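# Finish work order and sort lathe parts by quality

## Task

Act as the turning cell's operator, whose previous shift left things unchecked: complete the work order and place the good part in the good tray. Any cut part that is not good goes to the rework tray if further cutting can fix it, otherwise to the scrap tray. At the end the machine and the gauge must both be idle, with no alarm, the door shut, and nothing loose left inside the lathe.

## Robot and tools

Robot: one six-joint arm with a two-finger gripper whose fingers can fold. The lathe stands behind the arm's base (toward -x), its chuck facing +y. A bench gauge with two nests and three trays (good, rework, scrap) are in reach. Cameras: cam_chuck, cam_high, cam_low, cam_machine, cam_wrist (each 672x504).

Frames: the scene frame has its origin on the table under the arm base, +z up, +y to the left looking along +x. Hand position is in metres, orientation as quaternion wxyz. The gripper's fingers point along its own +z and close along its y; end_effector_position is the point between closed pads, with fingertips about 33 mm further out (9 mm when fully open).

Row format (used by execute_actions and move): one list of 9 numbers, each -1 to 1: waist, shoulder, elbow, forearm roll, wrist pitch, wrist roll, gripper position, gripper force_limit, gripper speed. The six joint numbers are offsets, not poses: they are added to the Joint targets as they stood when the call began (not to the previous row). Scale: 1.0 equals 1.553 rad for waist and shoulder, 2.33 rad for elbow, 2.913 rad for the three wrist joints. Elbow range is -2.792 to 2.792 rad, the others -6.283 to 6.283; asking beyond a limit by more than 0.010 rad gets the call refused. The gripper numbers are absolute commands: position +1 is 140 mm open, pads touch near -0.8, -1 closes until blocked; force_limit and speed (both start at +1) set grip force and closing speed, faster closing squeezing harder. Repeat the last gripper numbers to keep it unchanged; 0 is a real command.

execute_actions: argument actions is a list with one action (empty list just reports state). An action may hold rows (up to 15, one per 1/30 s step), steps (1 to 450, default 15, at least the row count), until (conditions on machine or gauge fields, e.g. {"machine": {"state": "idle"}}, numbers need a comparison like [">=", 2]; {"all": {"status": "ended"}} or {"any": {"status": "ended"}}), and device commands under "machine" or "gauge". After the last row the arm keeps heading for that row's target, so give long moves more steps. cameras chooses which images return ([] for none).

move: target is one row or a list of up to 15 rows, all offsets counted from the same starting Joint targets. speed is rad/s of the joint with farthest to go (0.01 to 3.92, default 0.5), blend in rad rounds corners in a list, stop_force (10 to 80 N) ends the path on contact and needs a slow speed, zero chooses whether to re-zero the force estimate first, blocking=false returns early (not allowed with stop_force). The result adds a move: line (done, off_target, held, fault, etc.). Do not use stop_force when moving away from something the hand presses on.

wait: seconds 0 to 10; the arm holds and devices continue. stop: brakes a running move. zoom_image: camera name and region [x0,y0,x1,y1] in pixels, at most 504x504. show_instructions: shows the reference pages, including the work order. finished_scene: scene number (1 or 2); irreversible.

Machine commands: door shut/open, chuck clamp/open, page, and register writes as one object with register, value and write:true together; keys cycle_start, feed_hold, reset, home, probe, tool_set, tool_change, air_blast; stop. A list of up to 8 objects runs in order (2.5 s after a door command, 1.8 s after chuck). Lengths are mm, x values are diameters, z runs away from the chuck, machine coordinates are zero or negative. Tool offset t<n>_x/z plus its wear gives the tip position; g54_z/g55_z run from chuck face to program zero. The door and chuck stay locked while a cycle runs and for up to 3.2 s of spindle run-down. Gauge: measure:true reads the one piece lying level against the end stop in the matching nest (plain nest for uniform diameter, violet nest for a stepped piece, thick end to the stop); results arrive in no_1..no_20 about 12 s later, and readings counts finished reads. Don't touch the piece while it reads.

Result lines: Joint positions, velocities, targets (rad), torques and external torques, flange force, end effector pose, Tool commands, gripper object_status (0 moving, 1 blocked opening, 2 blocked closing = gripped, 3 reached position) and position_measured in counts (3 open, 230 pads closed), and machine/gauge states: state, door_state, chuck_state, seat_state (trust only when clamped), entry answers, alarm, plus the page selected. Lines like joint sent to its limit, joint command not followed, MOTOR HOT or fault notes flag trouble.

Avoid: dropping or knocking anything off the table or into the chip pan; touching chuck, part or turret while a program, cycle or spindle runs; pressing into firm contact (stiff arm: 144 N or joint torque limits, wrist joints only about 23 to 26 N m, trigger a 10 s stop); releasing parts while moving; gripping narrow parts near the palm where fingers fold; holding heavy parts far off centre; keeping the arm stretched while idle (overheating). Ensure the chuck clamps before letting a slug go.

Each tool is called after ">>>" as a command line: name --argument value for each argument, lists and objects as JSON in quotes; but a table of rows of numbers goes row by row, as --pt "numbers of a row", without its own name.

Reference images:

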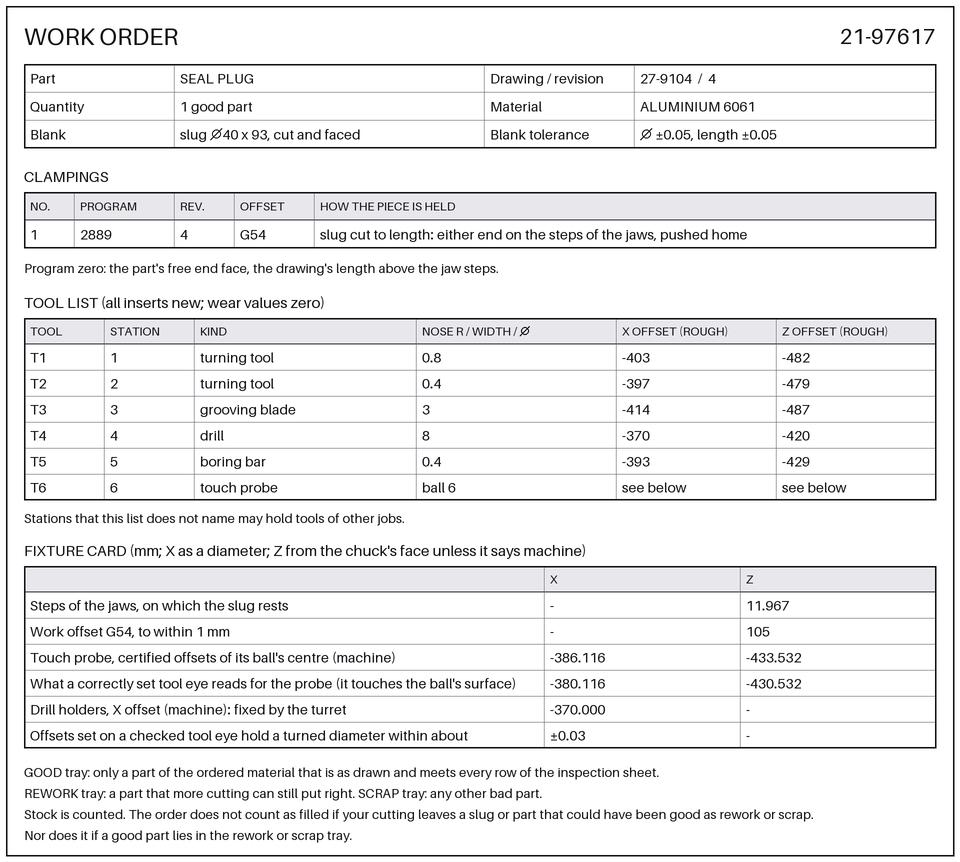

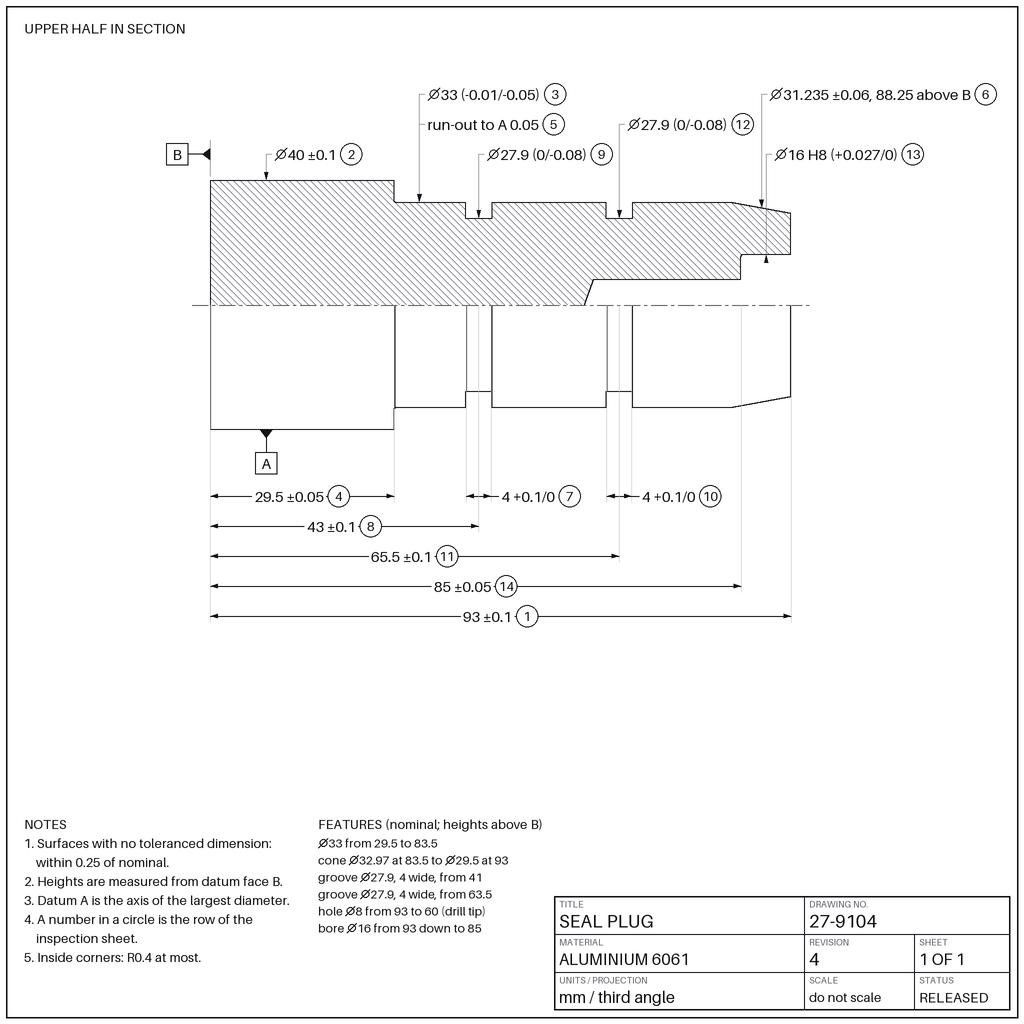

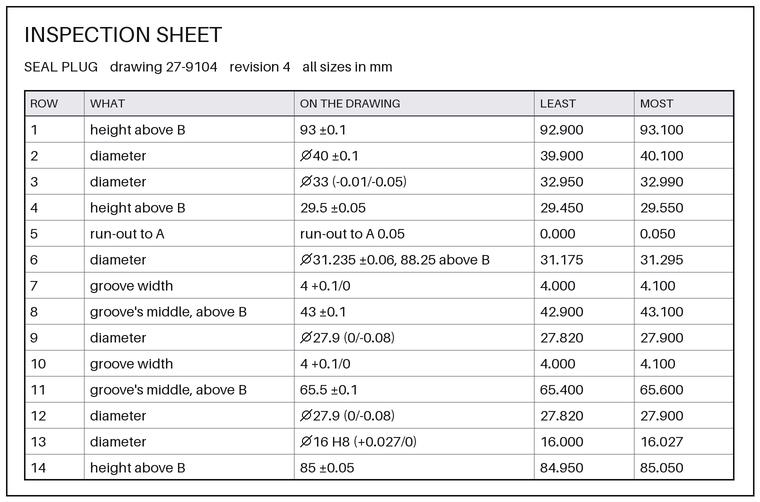

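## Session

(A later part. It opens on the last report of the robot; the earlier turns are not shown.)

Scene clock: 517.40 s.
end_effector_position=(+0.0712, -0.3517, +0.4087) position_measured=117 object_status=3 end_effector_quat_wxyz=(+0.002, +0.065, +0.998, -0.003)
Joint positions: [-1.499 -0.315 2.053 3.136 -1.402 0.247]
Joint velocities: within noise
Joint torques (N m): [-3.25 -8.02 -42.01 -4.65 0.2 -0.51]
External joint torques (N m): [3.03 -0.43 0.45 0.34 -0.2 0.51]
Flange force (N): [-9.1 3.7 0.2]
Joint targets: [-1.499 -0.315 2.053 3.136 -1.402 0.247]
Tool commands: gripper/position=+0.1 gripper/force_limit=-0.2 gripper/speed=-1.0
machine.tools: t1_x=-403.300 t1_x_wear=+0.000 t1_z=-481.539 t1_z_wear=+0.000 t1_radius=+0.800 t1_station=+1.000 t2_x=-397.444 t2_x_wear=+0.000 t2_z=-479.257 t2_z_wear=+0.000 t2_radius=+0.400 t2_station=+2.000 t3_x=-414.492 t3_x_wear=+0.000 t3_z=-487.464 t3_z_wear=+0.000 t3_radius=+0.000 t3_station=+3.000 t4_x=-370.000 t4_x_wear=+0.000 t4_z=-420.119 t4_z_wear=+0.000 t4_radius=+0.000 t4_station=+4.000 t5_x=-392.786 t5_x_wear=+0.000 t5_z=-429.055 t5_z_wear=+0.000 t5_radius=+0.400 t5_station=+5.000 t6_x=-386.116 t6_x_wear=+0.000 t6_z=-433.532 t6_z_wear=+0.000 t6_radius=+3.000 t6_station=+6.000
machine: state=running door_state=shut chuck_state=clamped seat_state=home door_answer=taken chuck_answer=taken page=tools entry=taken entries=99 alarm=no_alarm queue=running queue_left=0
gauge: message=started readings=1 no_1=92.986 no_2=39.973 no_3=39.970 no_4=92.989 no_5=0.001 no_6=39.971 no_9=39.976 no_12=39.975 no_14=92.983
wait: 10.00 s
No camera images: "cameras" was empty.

>>> execute_actions --actions '[{"steps":450,"until":{"machine":{"state":"done"}}}]' --cameras '[]'

>>> execute_actions --actions '[{"steps":450,"until":{"machine":{"state":"done"}}}]' --cameras '[]'

>>> execute_actions --actions '[{"steps":450,"until":{"machine":{"state":"done"}}}]' --cameras '[]'

>>> execute_actions --actions '[{"steps":450,"until":{"machine":{"state":"done"}}}]' --cameras '[]'

>>> execute_actions --actions '[{"steps":450,"until":{"machine":{"state":"done"}}}]' --cameras '[]'

>>> execute_actions --actions '[{"steps":450,"until":{"machine":{"state":"done"}}}]' --cameras '[]'

>>> execute_actions --actions '[{"steps":450,"until":{"machine":{"state":"done"}}}]' --cameras '[]'

Scene clock: 533.93 s.
end_effector_position=(+0.0712, -0.3517, +0.4087) position_measured=117 object_status=3 end_effector_quat_wxyz=(+0.002, +0.065, +0.998, -0.003)
Joint positions: [-1.499 -0.315 2.053 3.136 -1.402 0.247]
Joint velocities: within noise
Joint torques (N m): [-3.28 -7.87 -42.11 -4.65 0.21 -0.48]
External joint torques (N m): [3.25 -0.59 0.49 0.35 -0.21 0.48]
Flange force (N): [-9.5 4.2 0.2]
Joint targets: [-1.499 -0.315 2.053 3.136 -1.402 0.247]
Tool commands: gripper/position=+0.1 gripper/force_limit=-0.2 gripper/speed=-1.0
machine.tools: t1_x=-403.300 t1_x_wear=+0.000 t1_z=-481.539 t1_z_wear=+0.000 t1_radius=+0.800 t1_station=+1.000 t2_x=-397.444 t2_x_wear=+0.000 t2_z=-479.257 t2_z_wear=+0.000 t2_radius=+0.400 t2_station=+2.000 t3_x=-414.492 t3_x_wear=+0.000 t3_z=-487.464 t3_z_wear=+0.000 t3_radius=+0.000 t3_station=+3.000 t4_x=-370.000 t4_x_wear=+0.000 t4_z=-420.119 t4_z_wear=+0.000 t4_radius=+0.000 t4_station=+4.000 t5_x=-392.786 t5_x_wear=+0.000 t5_z=-429.055 t5_z_wear=+0.000 t5_radius=+0.400 t5_station=+5.000 t6_x=-386.116 t6_x_wear=+0.000 t6_z=-433.532 t6_z_wear=+0.000 t6_radius=+3.000 t6_station=+6.000
machine: state=running door_state=shut chuck_state=clamped seat_state=home door_answer=taken chuck_answer=taken page=tools entry=taken entries=99 alarm=no_alarm queue=running queue_left=0
gauge: message=started readings=1 no_1=92.986 no_2=39.973 no_3=39.970 no_4=92.989 no_5=0.001 no_6=39.971 no_9=39.976 no_12=39.975 no_14=92.983
No camera images: "cameras" was empty.

Scene clock: 549.13 s.
end_effector_position=(+0.0712, -0.3517, +0.4087) position_measured=117 object_status=3 end_effector_quat_wxyz=(+0.002, +0.065, +0.998, -0.003)
Joint positions: [-1.499 -0.315 2.053 3.136 -1.402 0.247]
Joint velocities: within noise
Joint torques (N m): [-3.32 -7.96 -41.91 -4.67 0.15 -0.5]
External joint torques (N m): [3.22 -0.62 0.26 0.36 -0.15 0.49]
Flange force (N): [-9.5 3.9 -0.1]
Joint targets: [-1.499 -0.315 2.053 3.136 -1.402 0.247]
Tool commands: gripper/position=+0.1 gripper/force_limit=-0.2 gripper/speed=-1.0
machine.tools: t1_x=-403.300 t1_x_wear=+0.000 t1_z=-481.539 t1_z_wear=+0.000 t1_radius=+0.800 t1_station=+1.000 t2_x=-397.444 t2_x_wear=+0.000 t2_z=-479.257 t2_z_wear=+0.000 t2_radius=+0.400 t2_station=+2.000 t3_x=-414.492 t3_x_wear=+0.000 t3_z=-487.464 t3_z_wear=+0.000 t3_radius=+0.000 t3_station=+3.000 t4_x=-370.000 t4_x_wear=+0.000 t4_z=-420.119 t4_z_wear=+0.000 t4_radius=+0.000 t4_station=+4.000 t5_x=-392.786 t5_x_wear=+0.000 t5_z=-429.055 t5_z_wear=+0.000 t5_radius=+0.400 t5_station=+5.000 t6_x=-386.116 t6_x_wear=+0.000 t6_z=-433.532 t6_z_wear=+0.000 t6_radius=+3.000 t6_station=+6.000
machine: state=running door_state=shut chuck_state=clamped seat_state=home door_answer=taken chuck_answer=taken page=tools entry=taken entries=99 alarm=no_alarm queue=running queue_left=0
gauge: message=started readings=1 no_1=92.986 no_2=39.973 no_3=39.970 no_4=92.989 no_5=0.001 no_6=39.971 no_9=39.976 no_12=39.975 no_14=92.983
No camera images: "cameras" was empty.

Scene clock: 564.33 s.
end_effector_position=(+0.0712, -0.3517, +0.4087) position_measured=117 object_status=3 end_effector_quat_wxyz=(+0.002, +0.065, +0.998, -0.003)
Joint positions: [-1.499 -0.315 2.053 3.136 -1.402 0.247]
Joint velocities: within noise
Joint torques (N m): [-3.21 -8.06 -41.92 -4.66 0.18 -0.49]
External joint torques (N m): [3.09 -0.69 0.16 0.34 -0.18 0.49]
Flange force (N): [-9.2 3.9 -0.3]
Joint targets: [-1.499 -0.315 2.053 3.136 -1.402 0.247]
Tool commands: gripper/position=+0.1 gripper/force_limit=-0.2 gripper/speed=-1.0
machine.tools: t1_x=-403.300 t1_x_wear=+0.000 t1_z=-481.539 t1_z_wear=+0.000 t1_radius=+0.800 t1_station=+1.000 t2_x=-397.444 t2_x_wear=+0.000 t2_z=-479.257 t2_z_wear=+0.000 t2_radius=+0.400 t2_station=+2.000 t3_x=-414.492 t3_x_wear=+0.000 t3_z=-487.464 t3_z_wear=+0.000 t3_radius=+0.000 t3_station=+3.000 t4_x=-370.000 t4_x_wear=+0.000 t4_z=-420.119 t4_z_wear=+0.000 t4_radius=+0.000 t4_station=+4.000 t5_x=-392.786 t5_x_wear=+0.000 t5_z=-429.055 t5_z_wear=+0.000 t5_radius=+0.400 t5_station=+5.000 t6_x=-386.116 t6_x_wear=+0.000 t6_z=-433.532 t6_z_wear=+0.000 t6_radius=+3.000 t6_station=+6.000
machine: state=running door_state=shut chuck_state=clamped seat_state=home door_answer=taken chuck_answer=taken page=tools entry=taken entries=99 alarm=no_alarm queue=running queue_left=0
gauge: message=started readings=1 no_1=92.986 no_2=39.973 no_3=39.970 no_4=92.989 no_5=0.001 no_6=39.971 no_9=39.976 no_12=39.975 no_14=92.983
No camera images: "cameras" was empty.

Scene clock: 579.53 s.
end_effector_position=(+0.0712, -0.3517, +0.4087) position_measured=117 object_status=3 end_effector_quat_wxyz=(+0.002, +0.065, +0.998, -0.003)
Joint positions: [-1.499 -0.315 2.053 3.136 -1.402 0.247]
Joint velocities: within noise
Joint torques (N m): [-3.16 -7.93 -41.98 -4.66 0.18 -0.51]
External joint torques (N m): [3.1 -0.72 0.34 0.36 -0.18 0.5]
Flange force (N): [-9.1 4.1 -0.1]
Joint targets: [-1.499 -0.315 2.053 3.136 -1.402 0.247]
Tool commands: gripper/position=+0.1 gripper/force_limit=-0.2 gripper/speed=-1.0
machine.tools: t1_x=-403.300 t1_x_wear=+0.000 t1_z=-481.539 t1_z_wear=+0.000 t1_radius=+0.800 t1_station=+1.000 t2_x=-397.444 t2_x_wear=+0.000 t2_z=-479.257 t2_z_wear=+0.000 t2_radius=+0.400 t2_station=+2.000 t3_x=-414.492 t3_x_wear=+0.000 t3_z=-487.464 t3_z_wear=+0.000 t3_radius=+0.000 t3_station=+3.000 t4_x=-370.000 t4_x_wear=+0.000 t4_z=-420.119 t4_z_wear=+0.000 t4_radius=+0.000 t4_station=+4.000 t5_x=-392.786 t5_x_wear=+0.000 t5_z=-429.055 t5_z_wear=+0.000 t5_radius=+0.400 t5_station=+5.000 t6_x=-386.116 t6_x_wear=+0.000 t6_z=-433.532 t6_z_wear=+0.000 t6_radius=+3.000 t6_station=+6.000
machine: state=running door_state=shut chuck_state=clamped seat_state=home door_answer=taken chuck_answer=taken page=tools entry=taken entries=99 alarm=no_alarm queue=running queue_left=0
gauge: message=started readings=1 no_1=92.986 no_2=39.973 no_3=39.970 no_4=92.989 no_5=0.001 no_6=39.971 no_9=39.976 no_12=39.975 no_14=92.983
No camera images: "cameras" was empty.

Scene clock: 594.73 s.
end_effector_position=(+0.0712, -0.3517, +0.4087) position_measured=117 object_status=3 end_effector_quat_wxyz=(+0.002, +0.065, +0.998, -0.003)
Joint positions: [-1.499 -0.315 2.053 3.136 -1.402 0.247]
Joint velocities: within noise
Joint torques (N m): [-3.29 -7.84 -41.92 -4.66 0.21 -0.46]
External joint torques (N m): [3.2 -0.91 0.29 0.35 -0.21 0.46]
Flange force (N): [-9.2 4.5 -0.3]
Joint targets: [-1.499 -0.315 2.053 3.136 -1.402 0.247]
Tool commands: gripper/position=+0.1 gripper/force_limit=-0.2 gripper/speed=-1.0
machine.tools: t1_x=-403.300 t1_x_wear=+0.000 t1_z=-481.539 t1_z_wear=+0.000 t1_radius=+0.800 t1_station=+1.000 t2_x=-397.444 t2_x_wear=+0.000 t2_z=-479.257 t2_z_wear=+0.000 t2_radius=+0.400 t2_station=+2.000 t3_x=-414.492 t3_x_wear=+0.000 t3_z=-487.464 t3_z_wear=+0.000 t3_radius=+0.000 t3_station=+3.000 t4_x=-370.000 t4_x_wear=+0.000 t4_z=-420.119 t4_z_wear=+0.000 t4_radius=+0.000 t4_station=+4.000 t5_x=-392.786 t5_x_wear=+0.000 t5_z=-429.055 t5_z_wear=+0.000 t5_radius=+0.400 t5_station=+5.000 t6_x=-386.116 t6_x_wear=+0.000 t6_z=-433.532 t6_z_wear=+0.000 t6_radius=+3.000 t6_station=+6.000
machine: state=running door_state=shut chuck_state=clamped seat_state=home door_answer=taken chuck_answer=taken page=tools entry=taken entries=99 alarm=no_alarm queue=running queue_left=0
gauge: message=started readings=1 no_1=92.986 no_2=39.973 no_3=39.970 no_4=92.989 no_5=0.001 no_6=39.971 no_9=39.976 no_12=39.975 no_14=92.983
No camera images: "cameras" was empty.

Scene clock: 609.93 s.
end_effector_position=(+0.0712, -0.3517, +0.4087) position_measured=117 object_status=3 end_effector_quat_wxyz=(+0.002, +0.065, +0.998, -0.003)
Joint positions: [-1.499 -0.315 2.053 3.136 -1.402 0.247]
Joint velocities: within noise
Joint torques (N m): [-3.36 -7.98 -42.02 -4.67 0.22 -0.49]
External joint torques (N m): [3.24 -0.9 0.25 0.35 -0.22 0.49]
Flange force (N): [-9.4 4.5 -0.3]
Joint targets: [-1.499 -0.315 2.053 3.136 -1.402 0.247]
Tool commands: gripper/position=+0.1 gripper/force_limit=-0.2 gripper/speed=-1.0
machine.tools: t1_x=-403.300 t1_x_wear=+0.000 t1_z=-481.539 t1_z_wear=+0.000 t1_radius=+0.800 t1_station=+1.000 t2_x=-397.444 t2_x_wear=+0.000 t2_z=-479.257 t2_z_wear=+0.000 t2_radius=+0.400 t2_station=+2.000 t3_x=-414.492 t3_x_wear=+0.000 t3_z=-487.464 t3_z_wear=+0.000 t3_radius=+0.000 t3_station=+3.000 t4_x=-370.000 t4_x_wear=+0.000 t4_z=-420.119 t4_z_wear=+0.000 t4_radius=+0.000 t4_station=+4.000 t5_x=-392.786 t5_x_wear=+0.000 t5_z=-429.055 t5_z_wear=+0.000 t5_radius=+0.400 t5_station=+5.000 t6_x=-386.116 t6_x_wear=+0.000 t6_z=-433.532 t6_z_wear=+0.000 t6_radius=+3.000 t6_station=+6.000
machine: state=running door_state=shut chuck_state=clamped seat_state=home door_answer=taken chuck_answer=taken page=tools entry=taken entries=99 alarm=no_alarm queue=running queue_left=0
gauge: message=started readings=1 no_1=92.986 no_2=39.973 no_3=39.970 no_4=92.989 no_5=0.001 no_6=39.971 no_9=39.976 no_12=39.975 no_14=92.983
No camera images: "cameras" was empty.

Scene clock: 618.03 s.
end_effector_position=(+0.0712, -0.3517, +0.4087) position_measured=117 object_status=3 end_effector_quat_wxyz=(+0.002, +0.065, +0.998, -0.003)
Joint positions: [-1.499 -0.315 2.053 3.136 -1.402 0.247]
Joint velocities: within noise
Joint torques (N m): [-3.54 -8 -42.12 -4.68 0.2 -0.5]
External joint torques (N m): [3.36 -0.65 0.51 0.37 -0.2 0.5]
Flange force (N): [-9.8 4.4 0.2]
Joint targets: [-1.499 -0.315 2.053 3.136 -1.402 0.247]
Tool commands: gripper/position=+0.1 gripper/force_limit=-0.2 gripper/speed=-1.0
machine.tools: t1_x=-403.300 t1_x_wear=+0.000 t1_z=-481.539 t1_z_wear=+0.000 t1_radius=+0.800 t1_station=+1.000 t2_x=-397.444 t2_x_wear=+0.000 t2_z=-479.257 t2_z_wear=+0.000 t2_radius=+0.400 t2_station=+2.000 t3_x=-414.492 t3_x_wear=+0.000 t3_z=-487.464 t3_z_wear=+0.000 t3_radius=+0.000 t3_station=+3.000 t4_x=-370.000 t4_x_wear=+0.000 t4_z=-420.119 t4_z_wear=+0.000 t4_radius=+0.000 t4_station=+4.000 t5_x=-392.786 t5_x_wear=+0.000 t5_z=-429.055 t5_z_wear=+0.000 t5_radius=+0.400 t5_station=+5.000 t6_x=-386.116 t6_x_wear=+0.000 t6_z=-433.532 t6_z_wear=+0.000 t6_radius=+3.000 t6_station=+6.000
machine: state=done door_state=shut chuck_state=clamped seat_state=home door_answer=taken chuck_answer=taken page=tools entry=taken entries=99 alarm=no_alarm queue=done queue_left=0
gauge: message=started readings=1 no_1=92.986 no_2=39.973 no_3=39.970 no_4=92.989 no_5=0.001 no_6=39.971 no_9=39.976 no_12=39.975 no_14=92.983
No camera images: "cameras" was empty.

>>> execute_actions --actions '[{"machine":[{"home":true},{"door":"open"}],"steps":300,"until":{"machine":{"door_state":"open"}}}]' --cameras '[]'

>>> move --pt "-0.924 0 0 0 0 0.0017 0.1 -0.2 -1" --pt "-0.924 0.1481 -0.0605 0 0.0326 0.0017 0.1 -0.2 -1" --pt "-0.924 0.4737 -0.3144 0 0.0032 0.0017 0.1 -0.2 -1" --pt "-0.924 0.4879 -0.2814 0 0.0371 0.0017 0.1 -0.2 -1" --speed '[0.7,0.5,0.5,0.13]' --blend '[0.05,0.03,0.01,0]' --cameras '["cam_chuck","cam_wrist"]'

Scene clock: 622.10 s.
end_effector_position=(+0.0712, -0.3517, +0.4087) position_measured=117 object_status=3 end_effector_quat_wxyz=(+0.002, +0.065, +0.998, -0.003)
Joint positions: [-1.499 -0.315 2.053 3.136 -1.402 0.247]
Joint velocities: within noise
Joint torques (N m): [-3.42 -7.73 -41.99 -4.67 0.18 -0.49]
External joint torques (N m): [3.39 -1.17 0.2 0.35 -0.18 0.49]
Flange force (N): [-9.6 4.9 -0.4]
Joint targets: [-1.499 -0.315 2.053 3.136 -1.402 0.247]
Tool commands: gripper/position=+0.1 gripper/force_limit=-0.2 gripper/speed=-1.0
machine.tools: t1_x=-403.300 t1_x_wear=+0.000 t1_z=-481.539 t1_z_wear=+0.000 t1_radius=+0.800 t1_station=+1.000 t2_x=-397.444 t2_x_wear=+0.000 t2_z=-479.257 t2_z_wear=+0.000 t2_radius=+0.400 t2_station=+2.000 t3_x=-414.492 t3_x_wear=+0.000 t3_z=-487.464 t3_z_wear=+0.000 t3_radius=+0.000 t3_station=+3.000 t4_x=-370.000 t4_x_wear=+0.000 t4_z=-420.119 t4_z_wear=+0.000 t4_radius=+0.000 t4_station=+4.000 t5_x=-392.786 t5_x_wear=+0.000 t5_z=-429.055 t5_z_wear=+0.000 t5_radius=+0.400 t5_station=+5.000 t6_x=-386.116 t6_x_wear=+0.000 t6_z=-433.532 t6_z_wear=+0.000 t6_radius=+3.000 t6_station=+6.000
machine: state=done door_state=open chuck_state=clamped seat_state=home door_answer=taken chuck_answer=taken page=tools entry=taken entries=100 alarm=no_alarm queue=running queue_left=0
gauge: message=started readings=1 no_1=92.986 no_2=39.973 no_3=39.970 no_4=92.989 no_5=0.001 no_6=39.971 no_9=39.976 no_12=39.975 no_14=92.983
No camera images: "cameras" was empty.

Scene clock: 626.93 s.
end_effector_position=(-0.7753, -0.2316, +0.3151) position_measured=117 object_status=3 end_effector_quat_wxyz=(+0.001, +0.707, +0.708, +0.000)
Joint positions: [-2.935 0.443 1.397 3.136 -1.294 0.252]
Joint velocities: within noise
Joint torques (N m): [-1.97 -84.37 -40.81 -4.5 0.15 -0.49]
External joint torques (N m): [3.06 -1.65 0.28 0.3 -0.18 0.49]
Flange force (N): [-3.4 4.1 -0.7]
Joint targets: [-2.935 0.443 1.398 3.136 -1.294 0.252]
machine.tools: t1_x=-403.300 t1_x_wear=+0.000 t1_z=-481.539 t1_z_wear=+0.000 t1_radius=+0.800 t1_station=+1.000 t2_x=-397.444 t2_x_wear=+0.000 t2_z=-479.257 t2_z_wear=+0.000 t2_radius=+0.400 t2_station=+2.000 t3_x=-414.492 t3_x_wear=+0.000 t3_z=-487.464 t3_z_wear=+0.000 t3_radius=+0.000 t3_station=+3.000 t4_x=-370.000 t4_x_wear=+0.000 t4_z=-420.119 t4_z_wear=+0.000 t4_radius=+0.000 t4_station=+4.000 t5_x=-392.786 t5_x_wear=+0.000 t5_z=-429.055 t5_z_wear=+0.000 t5_radius=+0.400 t5_station=+5.000 t6_x=-386.116 t6_x_wear=+0.000 t6_z=-433.532 t6_z_wear=+0.000 t6_radius=+3.000 t6_station=+6.000
machine: state=done door_state=open chuck_state=clamped seat_state=home door_answer=taken chuck_answer=taken page=tools entry=taken entries=100 alarm=no_alarm queue=done queue_left=0
gauge: message=started readings=1 no_1=92.986 no_2=39.973 no_3=39.970 no_4=92.989 no_5=0.001 no_6=39.971 no_9=39.976 no_12=39.975 no_14=92.983
move: done
camera_calibration:
cam_wrist: T_world_to_cam=[[0.999214, 0.037367, -0.0132056, 0.794614], [0.0395933, -0.926507, 0.374188, -0.306264], [0.00174718, -0.374416, -0.927259, 0.348395], [0, 0, 0, 1]] pos_world=[-0.782473, -0.183003, 0.448146]
Images, in order (width x height): cam_chuck 672x504, cam_wrist 672x504.

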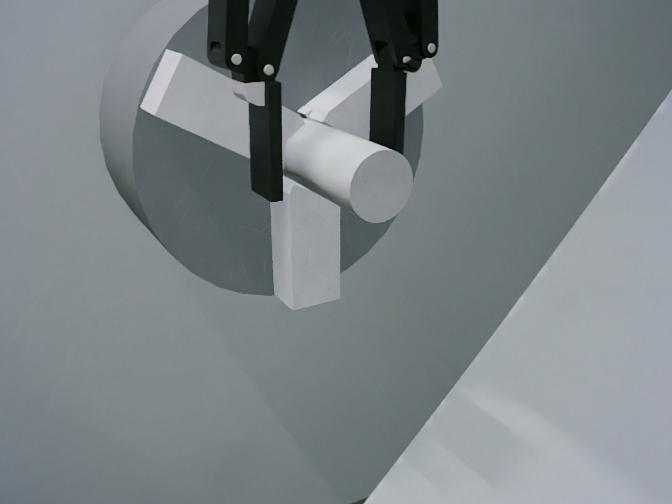

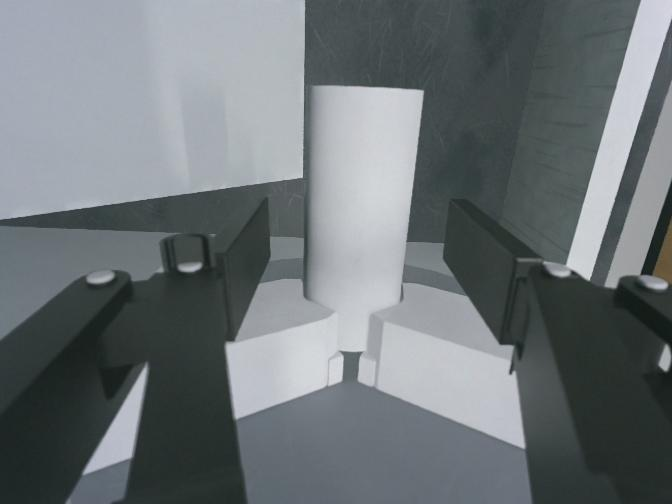

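>>> execute_actions --actions '[{"rows":[[0,0,0,0,0,0,-1,-0.2,-1]],"steps":75}]' --cameras '["cam_chuck"]'

>>> execute_actions --actions '[{"machine":{"chuck":"open"},"steps":57}]' --cameras '[]'

Scene clock: 630.33 s.
end_effector_position=(-0.7753, -0.2316, +0.3152) position_measured=170 object_status=2 end_effector_quat_wxyz=(+0.001, +0.707, +0.708, +0.000)
Joint positions: [-2.935 0.443 1.398 3.136 -1.294 0.252]
Joint velocities: within noise
Joint torques (N m): [0.61 -81.86 -39.28 -3.79 0.1 -0.97]
External joint torques (N m): [0.38 -4.54 -1.38 -0.42 -0.13 0.97]
Flange force (N): [-0.5 4.0 -3.9]
Joint targets: [-2.935 0.443 1.398 3.136 -1.294 0.252]
machine.tools: t1_x=-403.300 t1_x_wear=+0.000 t1_z=-481.539 t1_z_wear=+0.000 t1_radius=+0.800 t1_station=+1.000 t2_x=-397.444 t2_x_wear=+0.000 t2_z=-479.257 t2_z_wear=+0.000 t2_radius=+0.400 t2_station=+2.000 t3_x=-414.492 t3_x_wear=+0.000 t3_z=-487.464 t3_z_wear=+0.000 t3_radius=+0.000 t3_station=+3.000 t4_x=-370.000 t4_x_wear=+0.000 t4_z=-420.119 t4_z_wear=+0.000 t4_radius=+0.000 t4_station=+4.000 t5_x=-392.786 t5_x_wear=+0.000 t5_z=-429.055 t5_z_wear=+0.000 t5_radius=+0.400 t5_station=+5.000 t6_x=-386.116 t6_x_wear=+0.000 t6_z=-433.532 t6_z_wear=+0.000 t6_radius=+3.000 t6_station=+6.000
machine: state=done door_state=open chuck_state=clamped seat_state=home door_answer=taken chuck_answer=taken page=tools entry=taken entries=100 alarm=no_alarm queue=done queue_left=0
gauge: message=started readings=1 no_1=92.986 no_2=39.973 no_3=39.970 no_4=92.989 no_5=0.001 no_6=39.971 no_9=39.976 no_12=39.975 no_14=92.983
Images, in order (width x height): cam_chuck 672x504.

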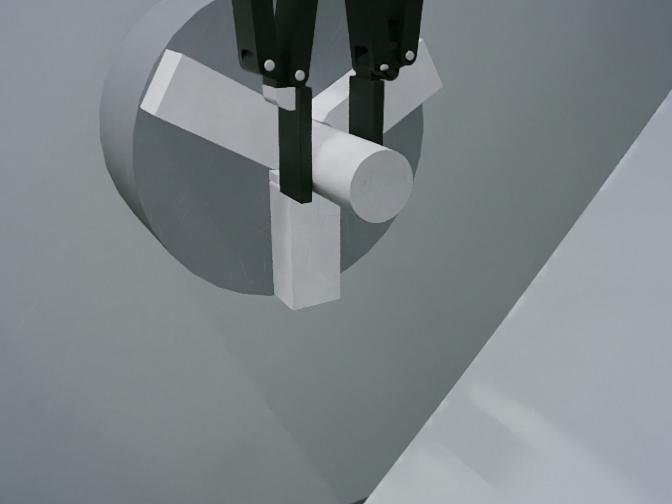

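Scene clock: 632.43 s.
end_effector_position=(-0.7753, -0.2316, +0.3151) position_measured=170 object_status=2 end_effector_quat_wxyz=(+0.001, +0.707, +0.708, +0.000)
Joint positions: [-2.935 0.443 1.398 3.136 -1.294 0.252]
Joint velocities: within noise
Joint torques (N m): [0.25 -86.92 -42.8 -3.66 0.25 -0.53]
External joint torques (N m): [0.49 0.91 2.28 -0.55 -0.28 0.53]
Flange force (N): [-0.2 3.9 2.7]
Joint targets: [-2.935 0.443 1.398 3.136 -1.294 0.252]
Tool commands: gripper/position=-1.0 gripper/force_limit=-0.2 gripper/speed=-1.0
machine.tools: t1_x=-403.300 t1_x_wear=+0.000 t1_z=-481.539 t1_z_wear=+0.000 t1_radius=+0.800 t1_station=+1.000 t2_x=-397.444 t2_x_wear=+0.000 t2_z=-479.257 t2_z_wear=+0.000 t2_radius=+0.400 t2_station=+2.000 t3_x=-414.492 t3_x_wear=+0.000 t3_z=-487.464 t3_z_wear=+0.000 t3_radius=+0.000 t3_station=+3.000 t4_x=-370.000 t4_x_wear=+0.000 t4_z=-420.119 t4_z_wear=+0.000 t4_radius=+0.000 t4_station=+4.000 t5_x=-392.786 t5_x_wear=+0.000 t5_z=-429.055 t5_z_wear=+0.000 t5_radius=+0.400 t5_station=+5.000 t6_x=-386.116 t6_x_wear=+0.000 t6_z=-433.532 t6_z_wear=+0.000 t6_radius=+3.000 t6_station=+6.000
machine: state=idle door_state=open chuck_state=open seat_state=open door_answer=taken chuck_answer=taken page=tools entry=taken entries=100 alarm=no_alarm queue=done queue_left=0
gauge: message=started readings=1 no_1=92.986 no_2=39.973 no_3=39.970 no_4=92.989 no_5=0.001 no_6=39.971 no_9=39.976 no_12=39.975 no_14=92.983
No camera images: "cameras" was empty.

>>> move --pt "-0.0444 -0.0167 0.0167 0 0.0045 -0.0237 -1 -0.2 -1" --pt "-0.0444 -0.0309 -0.0163 0 -0.0295 -0.0237 -1 -0.2 -1" --pt "-0.029 -0.34 0.2206 0 -0.0045 0 -1 -0.2 -1" --pt "-0.009 -0.4881 0.2811 0 -0.0371 0 -1 -0.2 -1" --pt "0.924 -0.4881 0.2811 0.0041 -0.0371 -0.0522 -1 -0.2 -1" --speed '[0.08,0.2,0.4,0.5,0.7]' --blend '[0.01,0.03,0.05,0.05,0]' --cameras '["cam_chuck","cam_wrist"]'

Scene clock: 639.33 s.
end_effector_position=(+0.0750, -0.3515, +0.4093) position_measured=171 object_status=2 end_effector_quat_wxyz=(+0.008, -0.008, +1.000, -0.003)
Joint positions: [-1.499 -0.315 2.053 3.148 -1.402 0.1]
Joint velocities: within noise
Joint torques (N m): [-3.37 -9.13 -43.79 -4.55 0.22 -0.47]
External joint torques (N m): [3.32 0.25 2.09 0.27 -0.21 0.47]
Flange force (N): [-10.1 3.2 3.1]
Joint targets: [-1.499 -0.315 2.053 3.148 -1.402 0.100]
machine.tools: t1_x=-403.300 t1_x_wear=+0.000 t1_z=-481.539 t1_z_wear=+0.000 t1_radius=+0.800 t1_station=+1.000 t2_x=-397.444 t2_x_wear=+0.000 t2_z=-479.257 t2_z_wear=+0.000 t2_radius=+0.400 t2_station=+2.000 t3_x=-414.492 t3_x_wear=+0.000 t3_z=-487.464 t3_z_wear=+0.000 t3_radius=+0.000 t3_station=+3.000 t4_x=-370.000 t4_x_wear=+0.000 t4_z=-420.119 t4_z_wear=+0.000 t4_radius=+0.000 t4_station=+4.000 t5_x=-392.786 t5_x_wear=+0.000 t5_z=-429.055 t5_z_wear=+0.000 t5_radius=+0.400 t5_station=+5.000 t6_x=-386.116 t6_x_wear=+0.000 t6_z=-433.532 t6_z_wear=+0.000 t6_radius=+3.000 t6_station=+6.000
machine: state=idle door_state=open chuck_state=open seat_state=open door_answer=taken chuck_answer=taken page=tools entry=taken entries=100 alarm=no_alarm queue=done queue_left=0
gauge: message=started readings=1 no_1=92.986 no_2=39.973 no_3=39.970 no_4=92.989 no_5=0.001 no_6=39.971 no_9=39.976 no_12=39.975 no_14=92.983
move: done
camera_calibration:
cam_wrist: T_world_to_cam=[[-0.0510178, 0.998469, -0.0213567, 0.370609], [0.920274, 0.0553074, 0.387345, -0.212571], [0.387933, 0.000107512, -0.921687, 0.489661], [0, 0, 0, 1]] pos_world=[0.0245755, -0.358338, 0.541568]
Images, in order (width x height): cam_chuck 672x504, cam_wrist 672x504.

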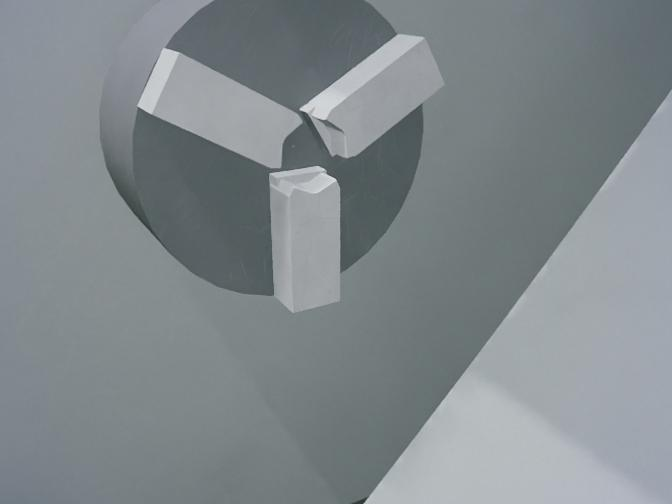

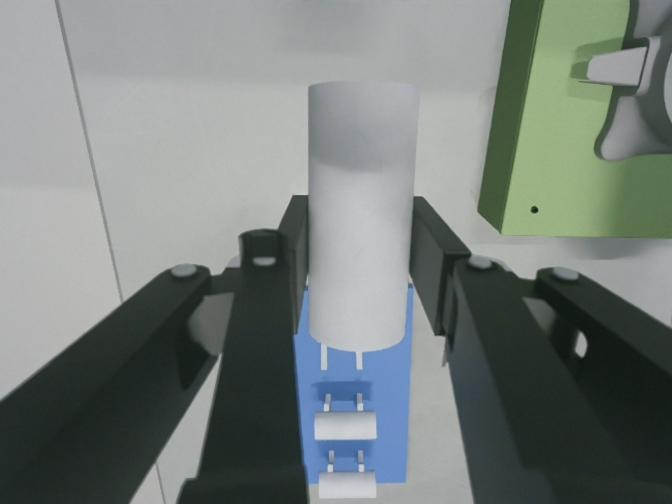

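>>> execute_actions --actions '[{"machine":{"door":"shut"},"steps":1}]' --cameras '[]'

>>> move --pt "0.64 0 0 0 0 -0.05 -1 -0.2 -1" --pt "0.9259 0.3979 -0.13 0 0.1040 -0.07 -1 -0.2 -1" --pt "0.9259 0.4471 -0.0873 0 0.1647 -0.07 -1 -0.2 -1" --speed '[0.7,0.5,0.25]' --blend '[0.1,0.03,0]' --cameras '["cam_wrist","cam_low"]'

Scene clock: 642.93 s.
end_effector_position=(+0.0751, -0.3515, +0.4093) position_measured=171 object_status=2 end_effector_quat_wxyz=(+0.008, -0.008, +1.000, -0.003)
Joint positions: [-1.499 -0.315 2.053 3.148 -1.402 0.1]
Joint velocities: within noise
Joint torques (N m): [-3.26 -8.93 -43.77 -4.64 0.22 -0.46]
External joint torques (N m): [3.23 -0.06 2.01 0.36 -0.21 0.45]
Flange force (N): [-9.7 3.6 2.9]
Joint targets: [-1.499 -0.315 2.053 3.148 -1.402 0.100]
Tool commands: gripper/position=-1.0 gripper/force_limit=-0.2 gripper/speed=-1.0
machine.tools: t1_x=-403.300 t1_x_wear=+0.000 t1_z=-481.539 t1_z_wear=+0.000 t1_radius=+0.800 t1_station=+1.000 t2_x=-397.444 t2_x_wear=+0.000 t2_z=-479.257 t2_z_wear=+0.000 t2_radius=+0.400 t2_station=+2.000 t3_x=-414.492 t3_x_wear=+0.000 t3_z=-487.464 t3_z_wear=+0.000 t3_radius=+0.000 t3_station=+3.000 t4_x=-370.000 t4_x_wear=+0.000 t4_z=-420.119 t4_z_wear=+0.000 t4_radius=+0.000 t4_station=+4.000 t5_x=-392.786 t5_x_wear=+0.000 t5_z=-429.055 t5_z_wear=+0.000 t5_radius=+0.400 t5_station=+5.000 t6_x=-386.116 t6_x_wear=+0.000 t6_z=-433.532 t6_z_wear=+0.000 t6_radius=+3.000 t6_station=+6.000
machine: state=idle door_state=between chuck_state=open seat_state=open door_answer=taken chuck_answer=taken page=tools entry=taken entries=100 alarm=no_alarm queue=running queue_left=0
gauge: message=started readings=1 no_1=92.986 no_2=39.973 no_3=39.970 no_4=92.989 no_5=0.001 no_6=39.971 no_9=39.976 no_12=39.975 no_14=92.983
No camera images: "cameras" was empty.

Scene clock: 646.63 s.
end_effector_position=(+0.6688, +0.0258, +0.1505) position_measured=171 object_status=2 end_effector_quat_wxyz=(+0.000, +0.736, -0.677, +0.000)
Joint positions: [-0.061 0.379 1.849 3.148 -0.923 -0.104]
Joint velocities: within noise
Joint torques (N m): [-3.88 -71.64 -35.22 -3.92 0.18 -0.47]
External joint torques (N m): [3.27 0.38 1.49 0.42 -0.18 0.47]
Flange force (N): [-5.7 1.8 1.2]
Joint targets: [-0.061 0.379 1.849 3.148 -0.923 -0.104]
machine.tools: t1_x=-403.300 t1_x_wear=+0.000 t1_z=-481.539 t1_z_wear=+0.000 t1_radius=+0.800 t1_station=+1.000 t2_x=-397.444 t2_x_wear=+0.000 t2_z=-479.257 t2_z_wear=+0.000 t2_radius=+0.400 t2_station=+2.000 t3_x=-414.492 t3_x_wear=+0.000 t3_z=-487.464 t3_z_wear=+0.000 t3_radius=+0.000 t3_station=+3.000 t4_x=-370.000 t4_x_wear=+0.000 t4_z=-420.119 t4_z_wear=+0.000 t4_radius=+0.000 t4_station=+4.000 t5_x=-392.786 t5_x_wear=+0.000 t5_z=-429.055 t5_z_wear=+0.000 t5_radius=+0.400 t5_station=+5.000 t6_x=-386.116 t6_x_wear=+0.000 t6_z=-433.532 t6_z_wear=+0.000 t6_radius=+3.000 t6_station=+6.000
machine: state=idle door_state=shut chuck_state=open seat_state=open door_answer=taken chuck_answer=taken page=tools entry=taken entries=100 alarm=no_alarm queue=done queue_left=0
gauge: message=started readings=1 no_1=92.986 no_2=39.973 no_3=39.970 no_4=92.989 no_5=0.001 no_6=39.971 no_9=39.976 no_12=39.975 no_14=92.983
move: done
camera_calibration:
cam_wrist: T_world_to_cam=[[-0.992662, -0.12004, -0.0145763, 0.676261], [-0.116763, 0.920195, 0.37364, -0.00632846], [-0.0314387, 0.372601, -0.927459, 0.292541], [0, 0, 0, 1]] pos_world=[0.679757, -0.0219992, 0.283541]
Images, in order (width x height): cam_low 672x504, cam_wrist 672x504.

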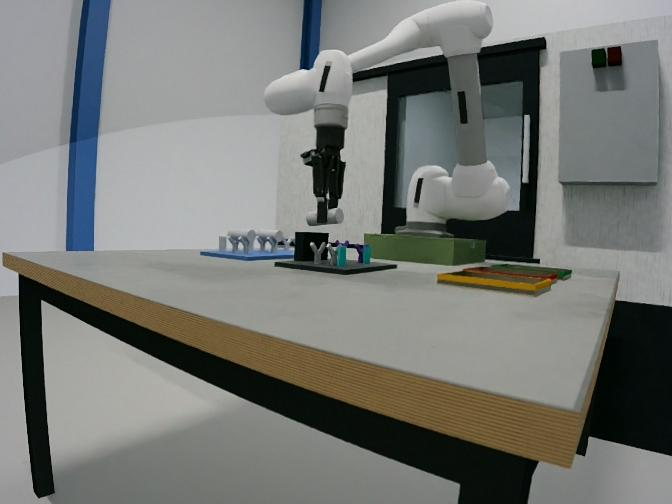

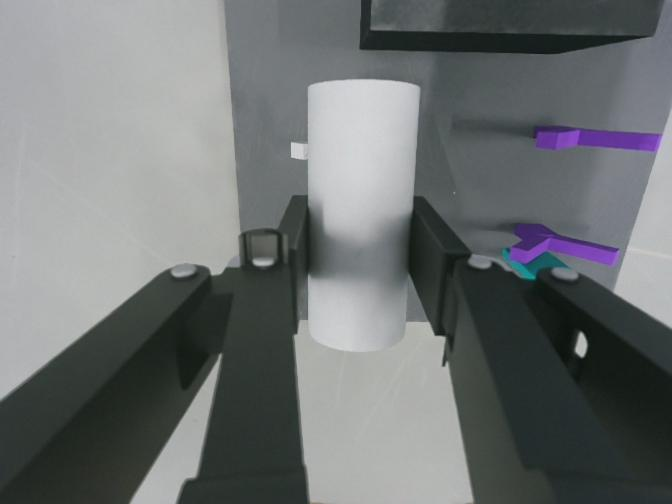

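>>> move --target '[0,0.0364,0.0120,0,0.0290,0,-1,-0.2,-1]' --speed 0.12 --cameras '["cam_wrist"]'

>>> zoom_image --camera "cam_wrist" --region '[240, 60, 540, 285]'

Scene clock: 649.70 s.
end_effector_position=(+0.6709, +0.0254, +0.1005) position_measured=171 object_status=2 end_effector_quat_wxyz=(+0.000, +0.736, -0.677, +0.000)
Joint positions: [-0.061 0.436 1.877 3.148 -0.838 -0.104]
Joint velocities: within noise
Joint torques (N m): [-3.64 -74.76 -32.93 -3.67 0.24 -0.46]
External joint torques (N m): [3.4 0.49 1.59 0.42 -0.24 0.46]
Flange force (N): [-5.8 1.9 1.1]
Joint targets: [-0.061 0.436 1.877 3.148 -0.838 -0.104]
machine.tools: t1_x=-403.300 t1_x_wear=+0.000 t1_z=-481.539 t1_z_wear=+0.000 t1_radius=+0.800 t1_station=+1.000 t2_x=-397.444 t2_x_wear=+0.000 t2_z=-479.257 t2_z_wear=+0.000 t2_radius=+0.400 t2_station=+2.000 t3_x=-414.492 t3_x_wear=+0.000 t3_z=-487.464 t3_z_wear=+0.000 t3_radius=+0.000 t3_station=+3.000 t4_x=-370.000 t4_x_wear=+0.000 t4_z=-420.119 t4_z_wear=+0.000 t4_radius=+0.000 t4_station=+4.000 t5_x=-392.786 t5_x_wear=+0.000 t5_z=-429.055 t5_z_wear=+0.000 t5_radius=+0.400 t5_station=+5.000 t6_x=-386.116 t6_x_wear=+0.000 t6_z=-433.532 t6_z_wear=+0.000 t6_radius=+3.000 t6_station=+6.000
machine: state=idle door_state=shut chuck_state=open seat_state=open door_answer=taken chuck_answer=taken page=tools entry=taken entries=100 alarm=no_alarm queue=done queue_left=0
gauge: message=started readings=1 no_1=92.986 no_2=39.973 no_3=39.970 no_4=92.989 no_5=0.001 no_6=39.971 no_9=39.976 no_12=39.975 no_14=92.983
move: done
camera_calibration:
cam_wrist: T_world_to_cam=[[-0.992709, -0.119677, -0.0143958, 0.677679], [-0.116369, 0.920361, 0.373354, 0.0126879], [-0.0314326, 0.372307, -0.927577, 0.246365], [0, 0, 0, 1]] pos_world=[0.681958, -0.0222983, 0.233541]
Images, in order (width x height): cam_wrist 672x504.

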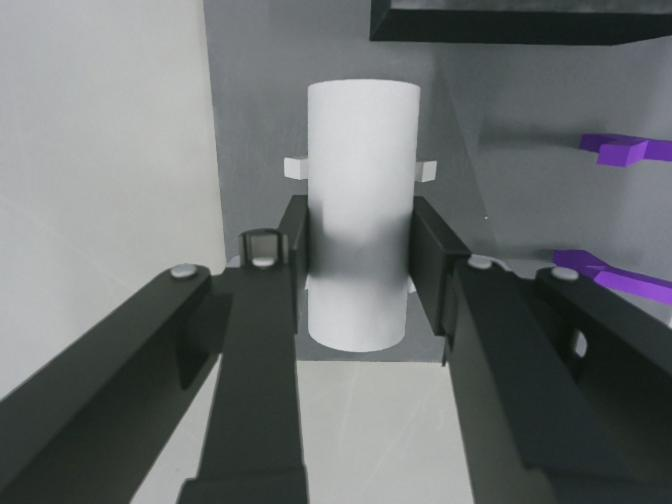

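Scaled by 1.680 from the camera's 672x504 image, which has a finer 960x720 frame.

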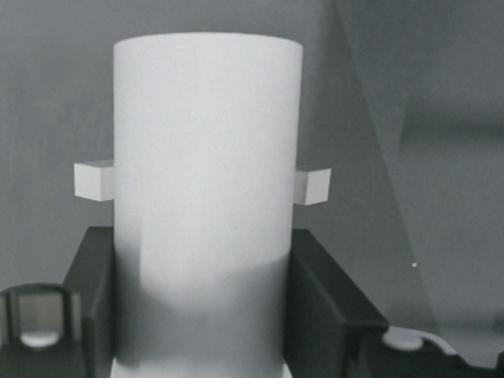

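>>> move --target '[0,0.0150,0.0045,0,0.0116,0,-1,-0.2,-1]' --speed 0.02 --stop_force 10 --cameras '[]'

>>> move --target '[0.0180,0,0,0,0,0.0096,-1,-0.2,-1]' --speed 0.015 --stop_force 12 --cameras '["cam_wrist","cam_low"]'

>>> zoom_image --camera "cam_low" --region '[250, 180, 420, 290]'

Scene clock: 652.30 s.
end_effector_position=(+0.6711, +0.0253, +0.0853) position_measured=171 object_status=2 end_effector_quat_wxyz=(+0.000, +0.736, -0.677, +0.000)
Joint positions: [-0.061 0.454 1.885 3.148 -0.813 -0.104]
Joint velocities: within noise
Joint torques (N m): [-6.12 -68.6 -36.54 -4.28 4.73 -0.66]
External joint torques (N m): [5.6 -6.79 5.87 1.09 -4.73 0.66]
Flange force (N): [-10.1 15.6 -12.8]
Joint targets: [-0.061 0.453 1.885 3.148 -0.813 -0.104]
machine.tools: t1_x=-403.300 t1_x_wear=+0.000 t1_z=-481.539 t1_z_wear=+0.000 t1_radius=+0.800 t1_station=+1.000 t2_x=-397.444 t2_x_wear=+0.000 t2_z=-479.257 t2_z_wear=+0.000 t2_radius=+0.400 t2_station=+2.000 t3_x=-414.492 t3_x_wear=+0.000 t3_z=-487.464 t3_z_wear=+0.000 t3_radius=+0.000 t3_station=+3.000 t4_x=-370.000 t4_x_wear=+0.000 t4_z=-420.119 t4_z_wear=+0.000 t4_radius=+0.000 t4_station=+4.000 t5_x=-392.786 t5_x_wear=+0.000 t5_z=-429.055 t5_z_wear=+0.000 t5_radius=+0.400 t5_station=+5.000 t6_x=-386.116 t6_x_wear=+0.000 t6_z=-433.532 t6_z_wear=+0.000 t6_radius=+3.000 t6_station=+6.000
machine: state=idle door_state=shut chuck_state=open seat_state=open door_answer=taken chuck_answer=taken page=tools entry=taken entries=100 alarm=no_alarm queue=done queue_left=0
gauge: message=started readings=1 no_1=92.986 no_2=39.973 no_3=39.970 no_4=92.989 no_5=0.001 no_6=39.971 no_9=39.976 no_12=39.975 no_14=92.983
move: contact
No camera images: "cameras" was empty.

Scene clock: 652.93 s.
end_effector_position=(+0.6711, +0.0261, +0.0853) position_measured=171 object_status=2 end_effector_quat_wxyz=(+0.000, +0.736, -0.677, +0.000)
Joint positions: [-0.06 0.454 1.885 3.148 -0.813 -0.102]
Joint velocities: within noise
Joint torques (N m): [0.31 -68.86 -36.99 -1.95 4.92 -0.66]
External joint torques (N m): [-1.16 -6.28 6.35 -1.23 -4.92 0.66]
Flange force (N): [0.0 16.8 -12.3]
Joint targets: [-0.060 0.454 1.885 3.148 -0.813 -0.102]
machine.tools: t1_x=-403.300 t1_x_wear=+0.000 t1_z=-481.539 t1_z_wear=+0.000 t1_radius=+0.800 t1_station=+1.000 t2_x=-397.444 t2_x_wear=+0.000 t2_z=-479.257 t2_z_wear=+0.000 t2_radius=+0.400 t2_station=+2.000 t3_x=-414.492 t3_x_wear=+0.000 t3_z=-487.464 t3_z_wear=+0.000 t3_radius=+0.000 t3_station=+3.000 t4_x=-370.000 t4_x_wear=+0.000 t4_z=-420.119 t4_z_wear=+0.000 t4_radius=+0.000 t4_station=+4.000 t5_x=-392.786 t5_x_wear=+0.000 t5_z=-429.055 t5_z_wear=+0.000 t5_radius=+0.400 t5_station=+5.000 t6_x=-386.116 t6_x_wear=+0.000 t6_z=-433.532 t6_z_wear=+0.000 t6_radius=+3.000 t6_station=+6.000
machine: state=idle door_state=shut chuck_state=open seat_state=open door_answer=taken chuck_answer=taken page=tools entry=taken entries=100 alarm=no_alarm queue=done queue_left=0
gauge: message=started readings=1 no_1=92.986 no_2=39.973 no_3=39.970 no_4=92.989 no_5=0.001 no_6=39.971 no_9=39.976 no_12=39.975 no_14=92.983
move: contact; the waist is farthest, 0.027 rad from its target
camera_calibration:
cam_wrist: T_world_to_cam=[[-0.992735, -0.119453, -0.0144016, 0.677668], [-0.116169, 0.920438, 0.373227, 0.0176226], [-0.0313274, 0.372189, -0.927628, 0.231945], [0, 0, 0, 1]] pos_world=[0.682059, -0.0215978, 0.218341]
Images, in order (width x height): cam_low 672x504, cam_wrist 672x504.

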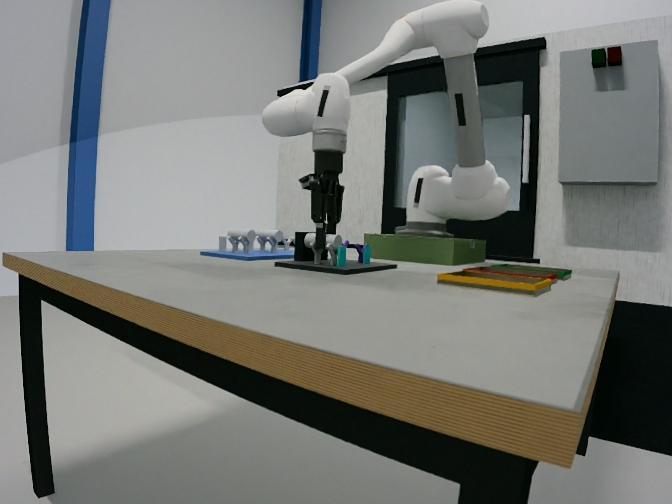

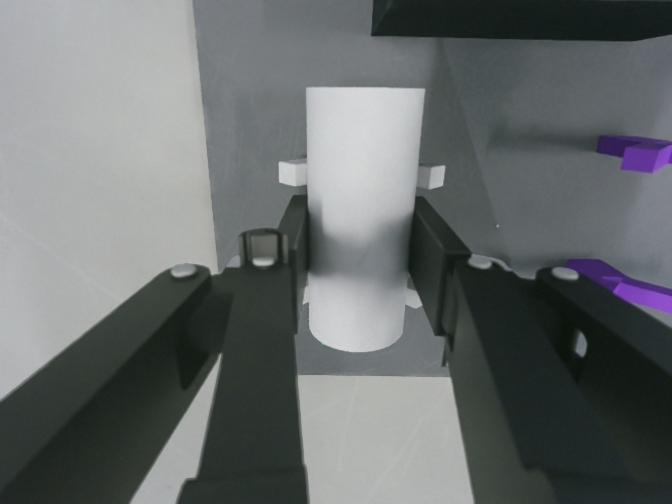

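Scaled by 2.965 from the camera's 672x504 image, which has a finer 960x720 frame.

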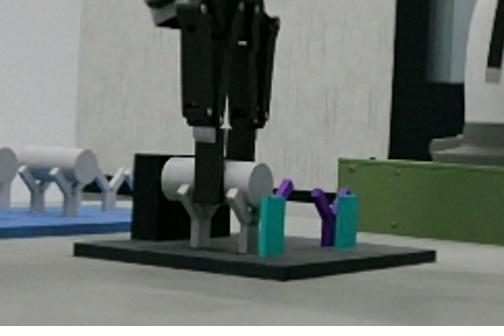

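>>> move --target '[0.0180,0,0,0,0,0.0096,-1,-0.2,-1]' --speed 0.015 --stop_force 13 --cameras '["cam_wrist","cam_low"]'

>>> zoom_image --camera "cam_low" --region '[250, 180, 420, 290]'

Scene clock: 655.83 s.
end_effector_position=(+0.6704, +0.0419, +0.0853) position_measured=171 object_status=2 end_effector_quat_wxyz=(+0.000, +0.736, -0.677, +0.000)
Joint positions: [-0.036 0.453 1.885 3.147 -0.813 -0.079]
Joint velocities: within noise
Joint torques (N m): [15.6 -62.93 -30.02 2.97 3.03 -1.24]
External joint torques (N m): [-16.19 -12.31 -0.66 -6.15 -3.03 1.24]
Flange force (N): [21.9 13.0 -20.0]
Joint targets: [-0.036 0.453 1.885 3.148 -0.813 -0.079]
machine.tools: t1_x=-403.300 t1_x_wear=+0.000 t1_z=-481.539 t1_z_wear=+0.000 t1_radius=+0.800 t1_station=+1.000 t2_x=-397.444 t2_x_wear=+0.000 t2_z=-479.257 t2_z_wear=+0.000 t2_radius=+0.400 t2_station=+2.000 t3_x=-414.492 t3_x_wear=+0.000 t3_z=-487.464 t3_z_wear=+0.000 t3_radius=+0.000 t3_station=+3.000 t4_x=-370.000 t4_x_wear=+0.000 t4_z=-420.119 t4_z_wear=+0.000 t4_radius=+0.000 t4_station=+4.000 t5_x=-392.786 t5_x_wear=+0.000 t5_z=-429.055 t5_z_wear=+0.000 t5_radius=+0.400 t5_station=+5.000 t6_x=-386.116 t6_x_wear=+0.000 t6_z=-433.532 t6_z_wear=+0.000 t6_radius=+3.000 t6_station=+6.000
machine: state=idle door_state=shut chuck_state=open seat_state=open door_answer=taken chuck_answer=taken page=tools entry=taken entries=100 alarm=no_alarm queue=done queue_left=0
gauge: message=started readings=1 no_1=92.986 no_2=39.973 no_3=39.970 no_4=92.989 no_5=0.001 no_6=39.971 no_9=39.976 no_12=39.975 no_14=92.983
move: contact
camera_calibration:
cam_wrist: T_world_to_cam=[[-0.992736, -0.119455, -0.014375, 0.678855], [-0.116167, 0.920522, 0.373022, 0.00304256], [-0.0313267, 0.371982, -0.927711, 0.226058], [0, 0, 0, 1]] pos_world=[0.681359, -0.00579789, 0.21834]
Images, in order (width x height): cam_low 672x504, cam_wrist 672x504.

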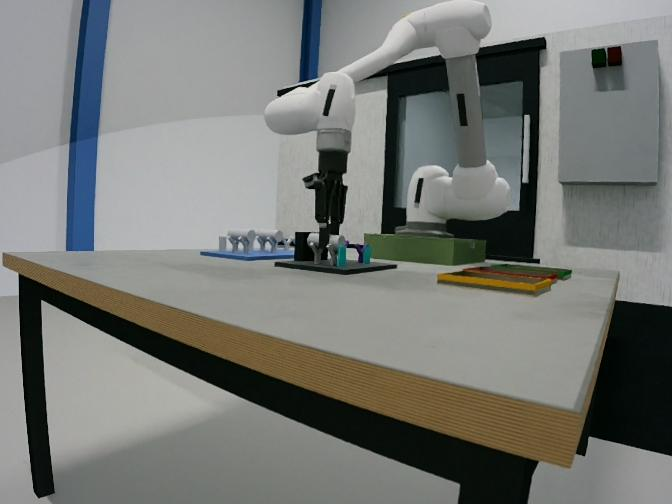

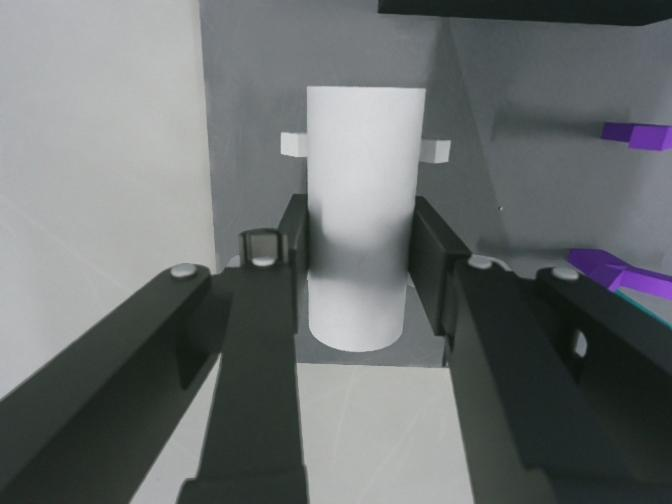

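Scaled by 2.965 from the camera's 672x504 image, which has a finer 960x720 frame.

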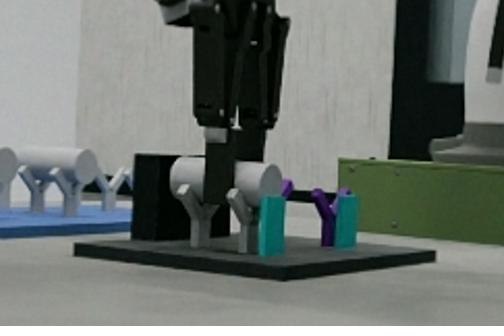

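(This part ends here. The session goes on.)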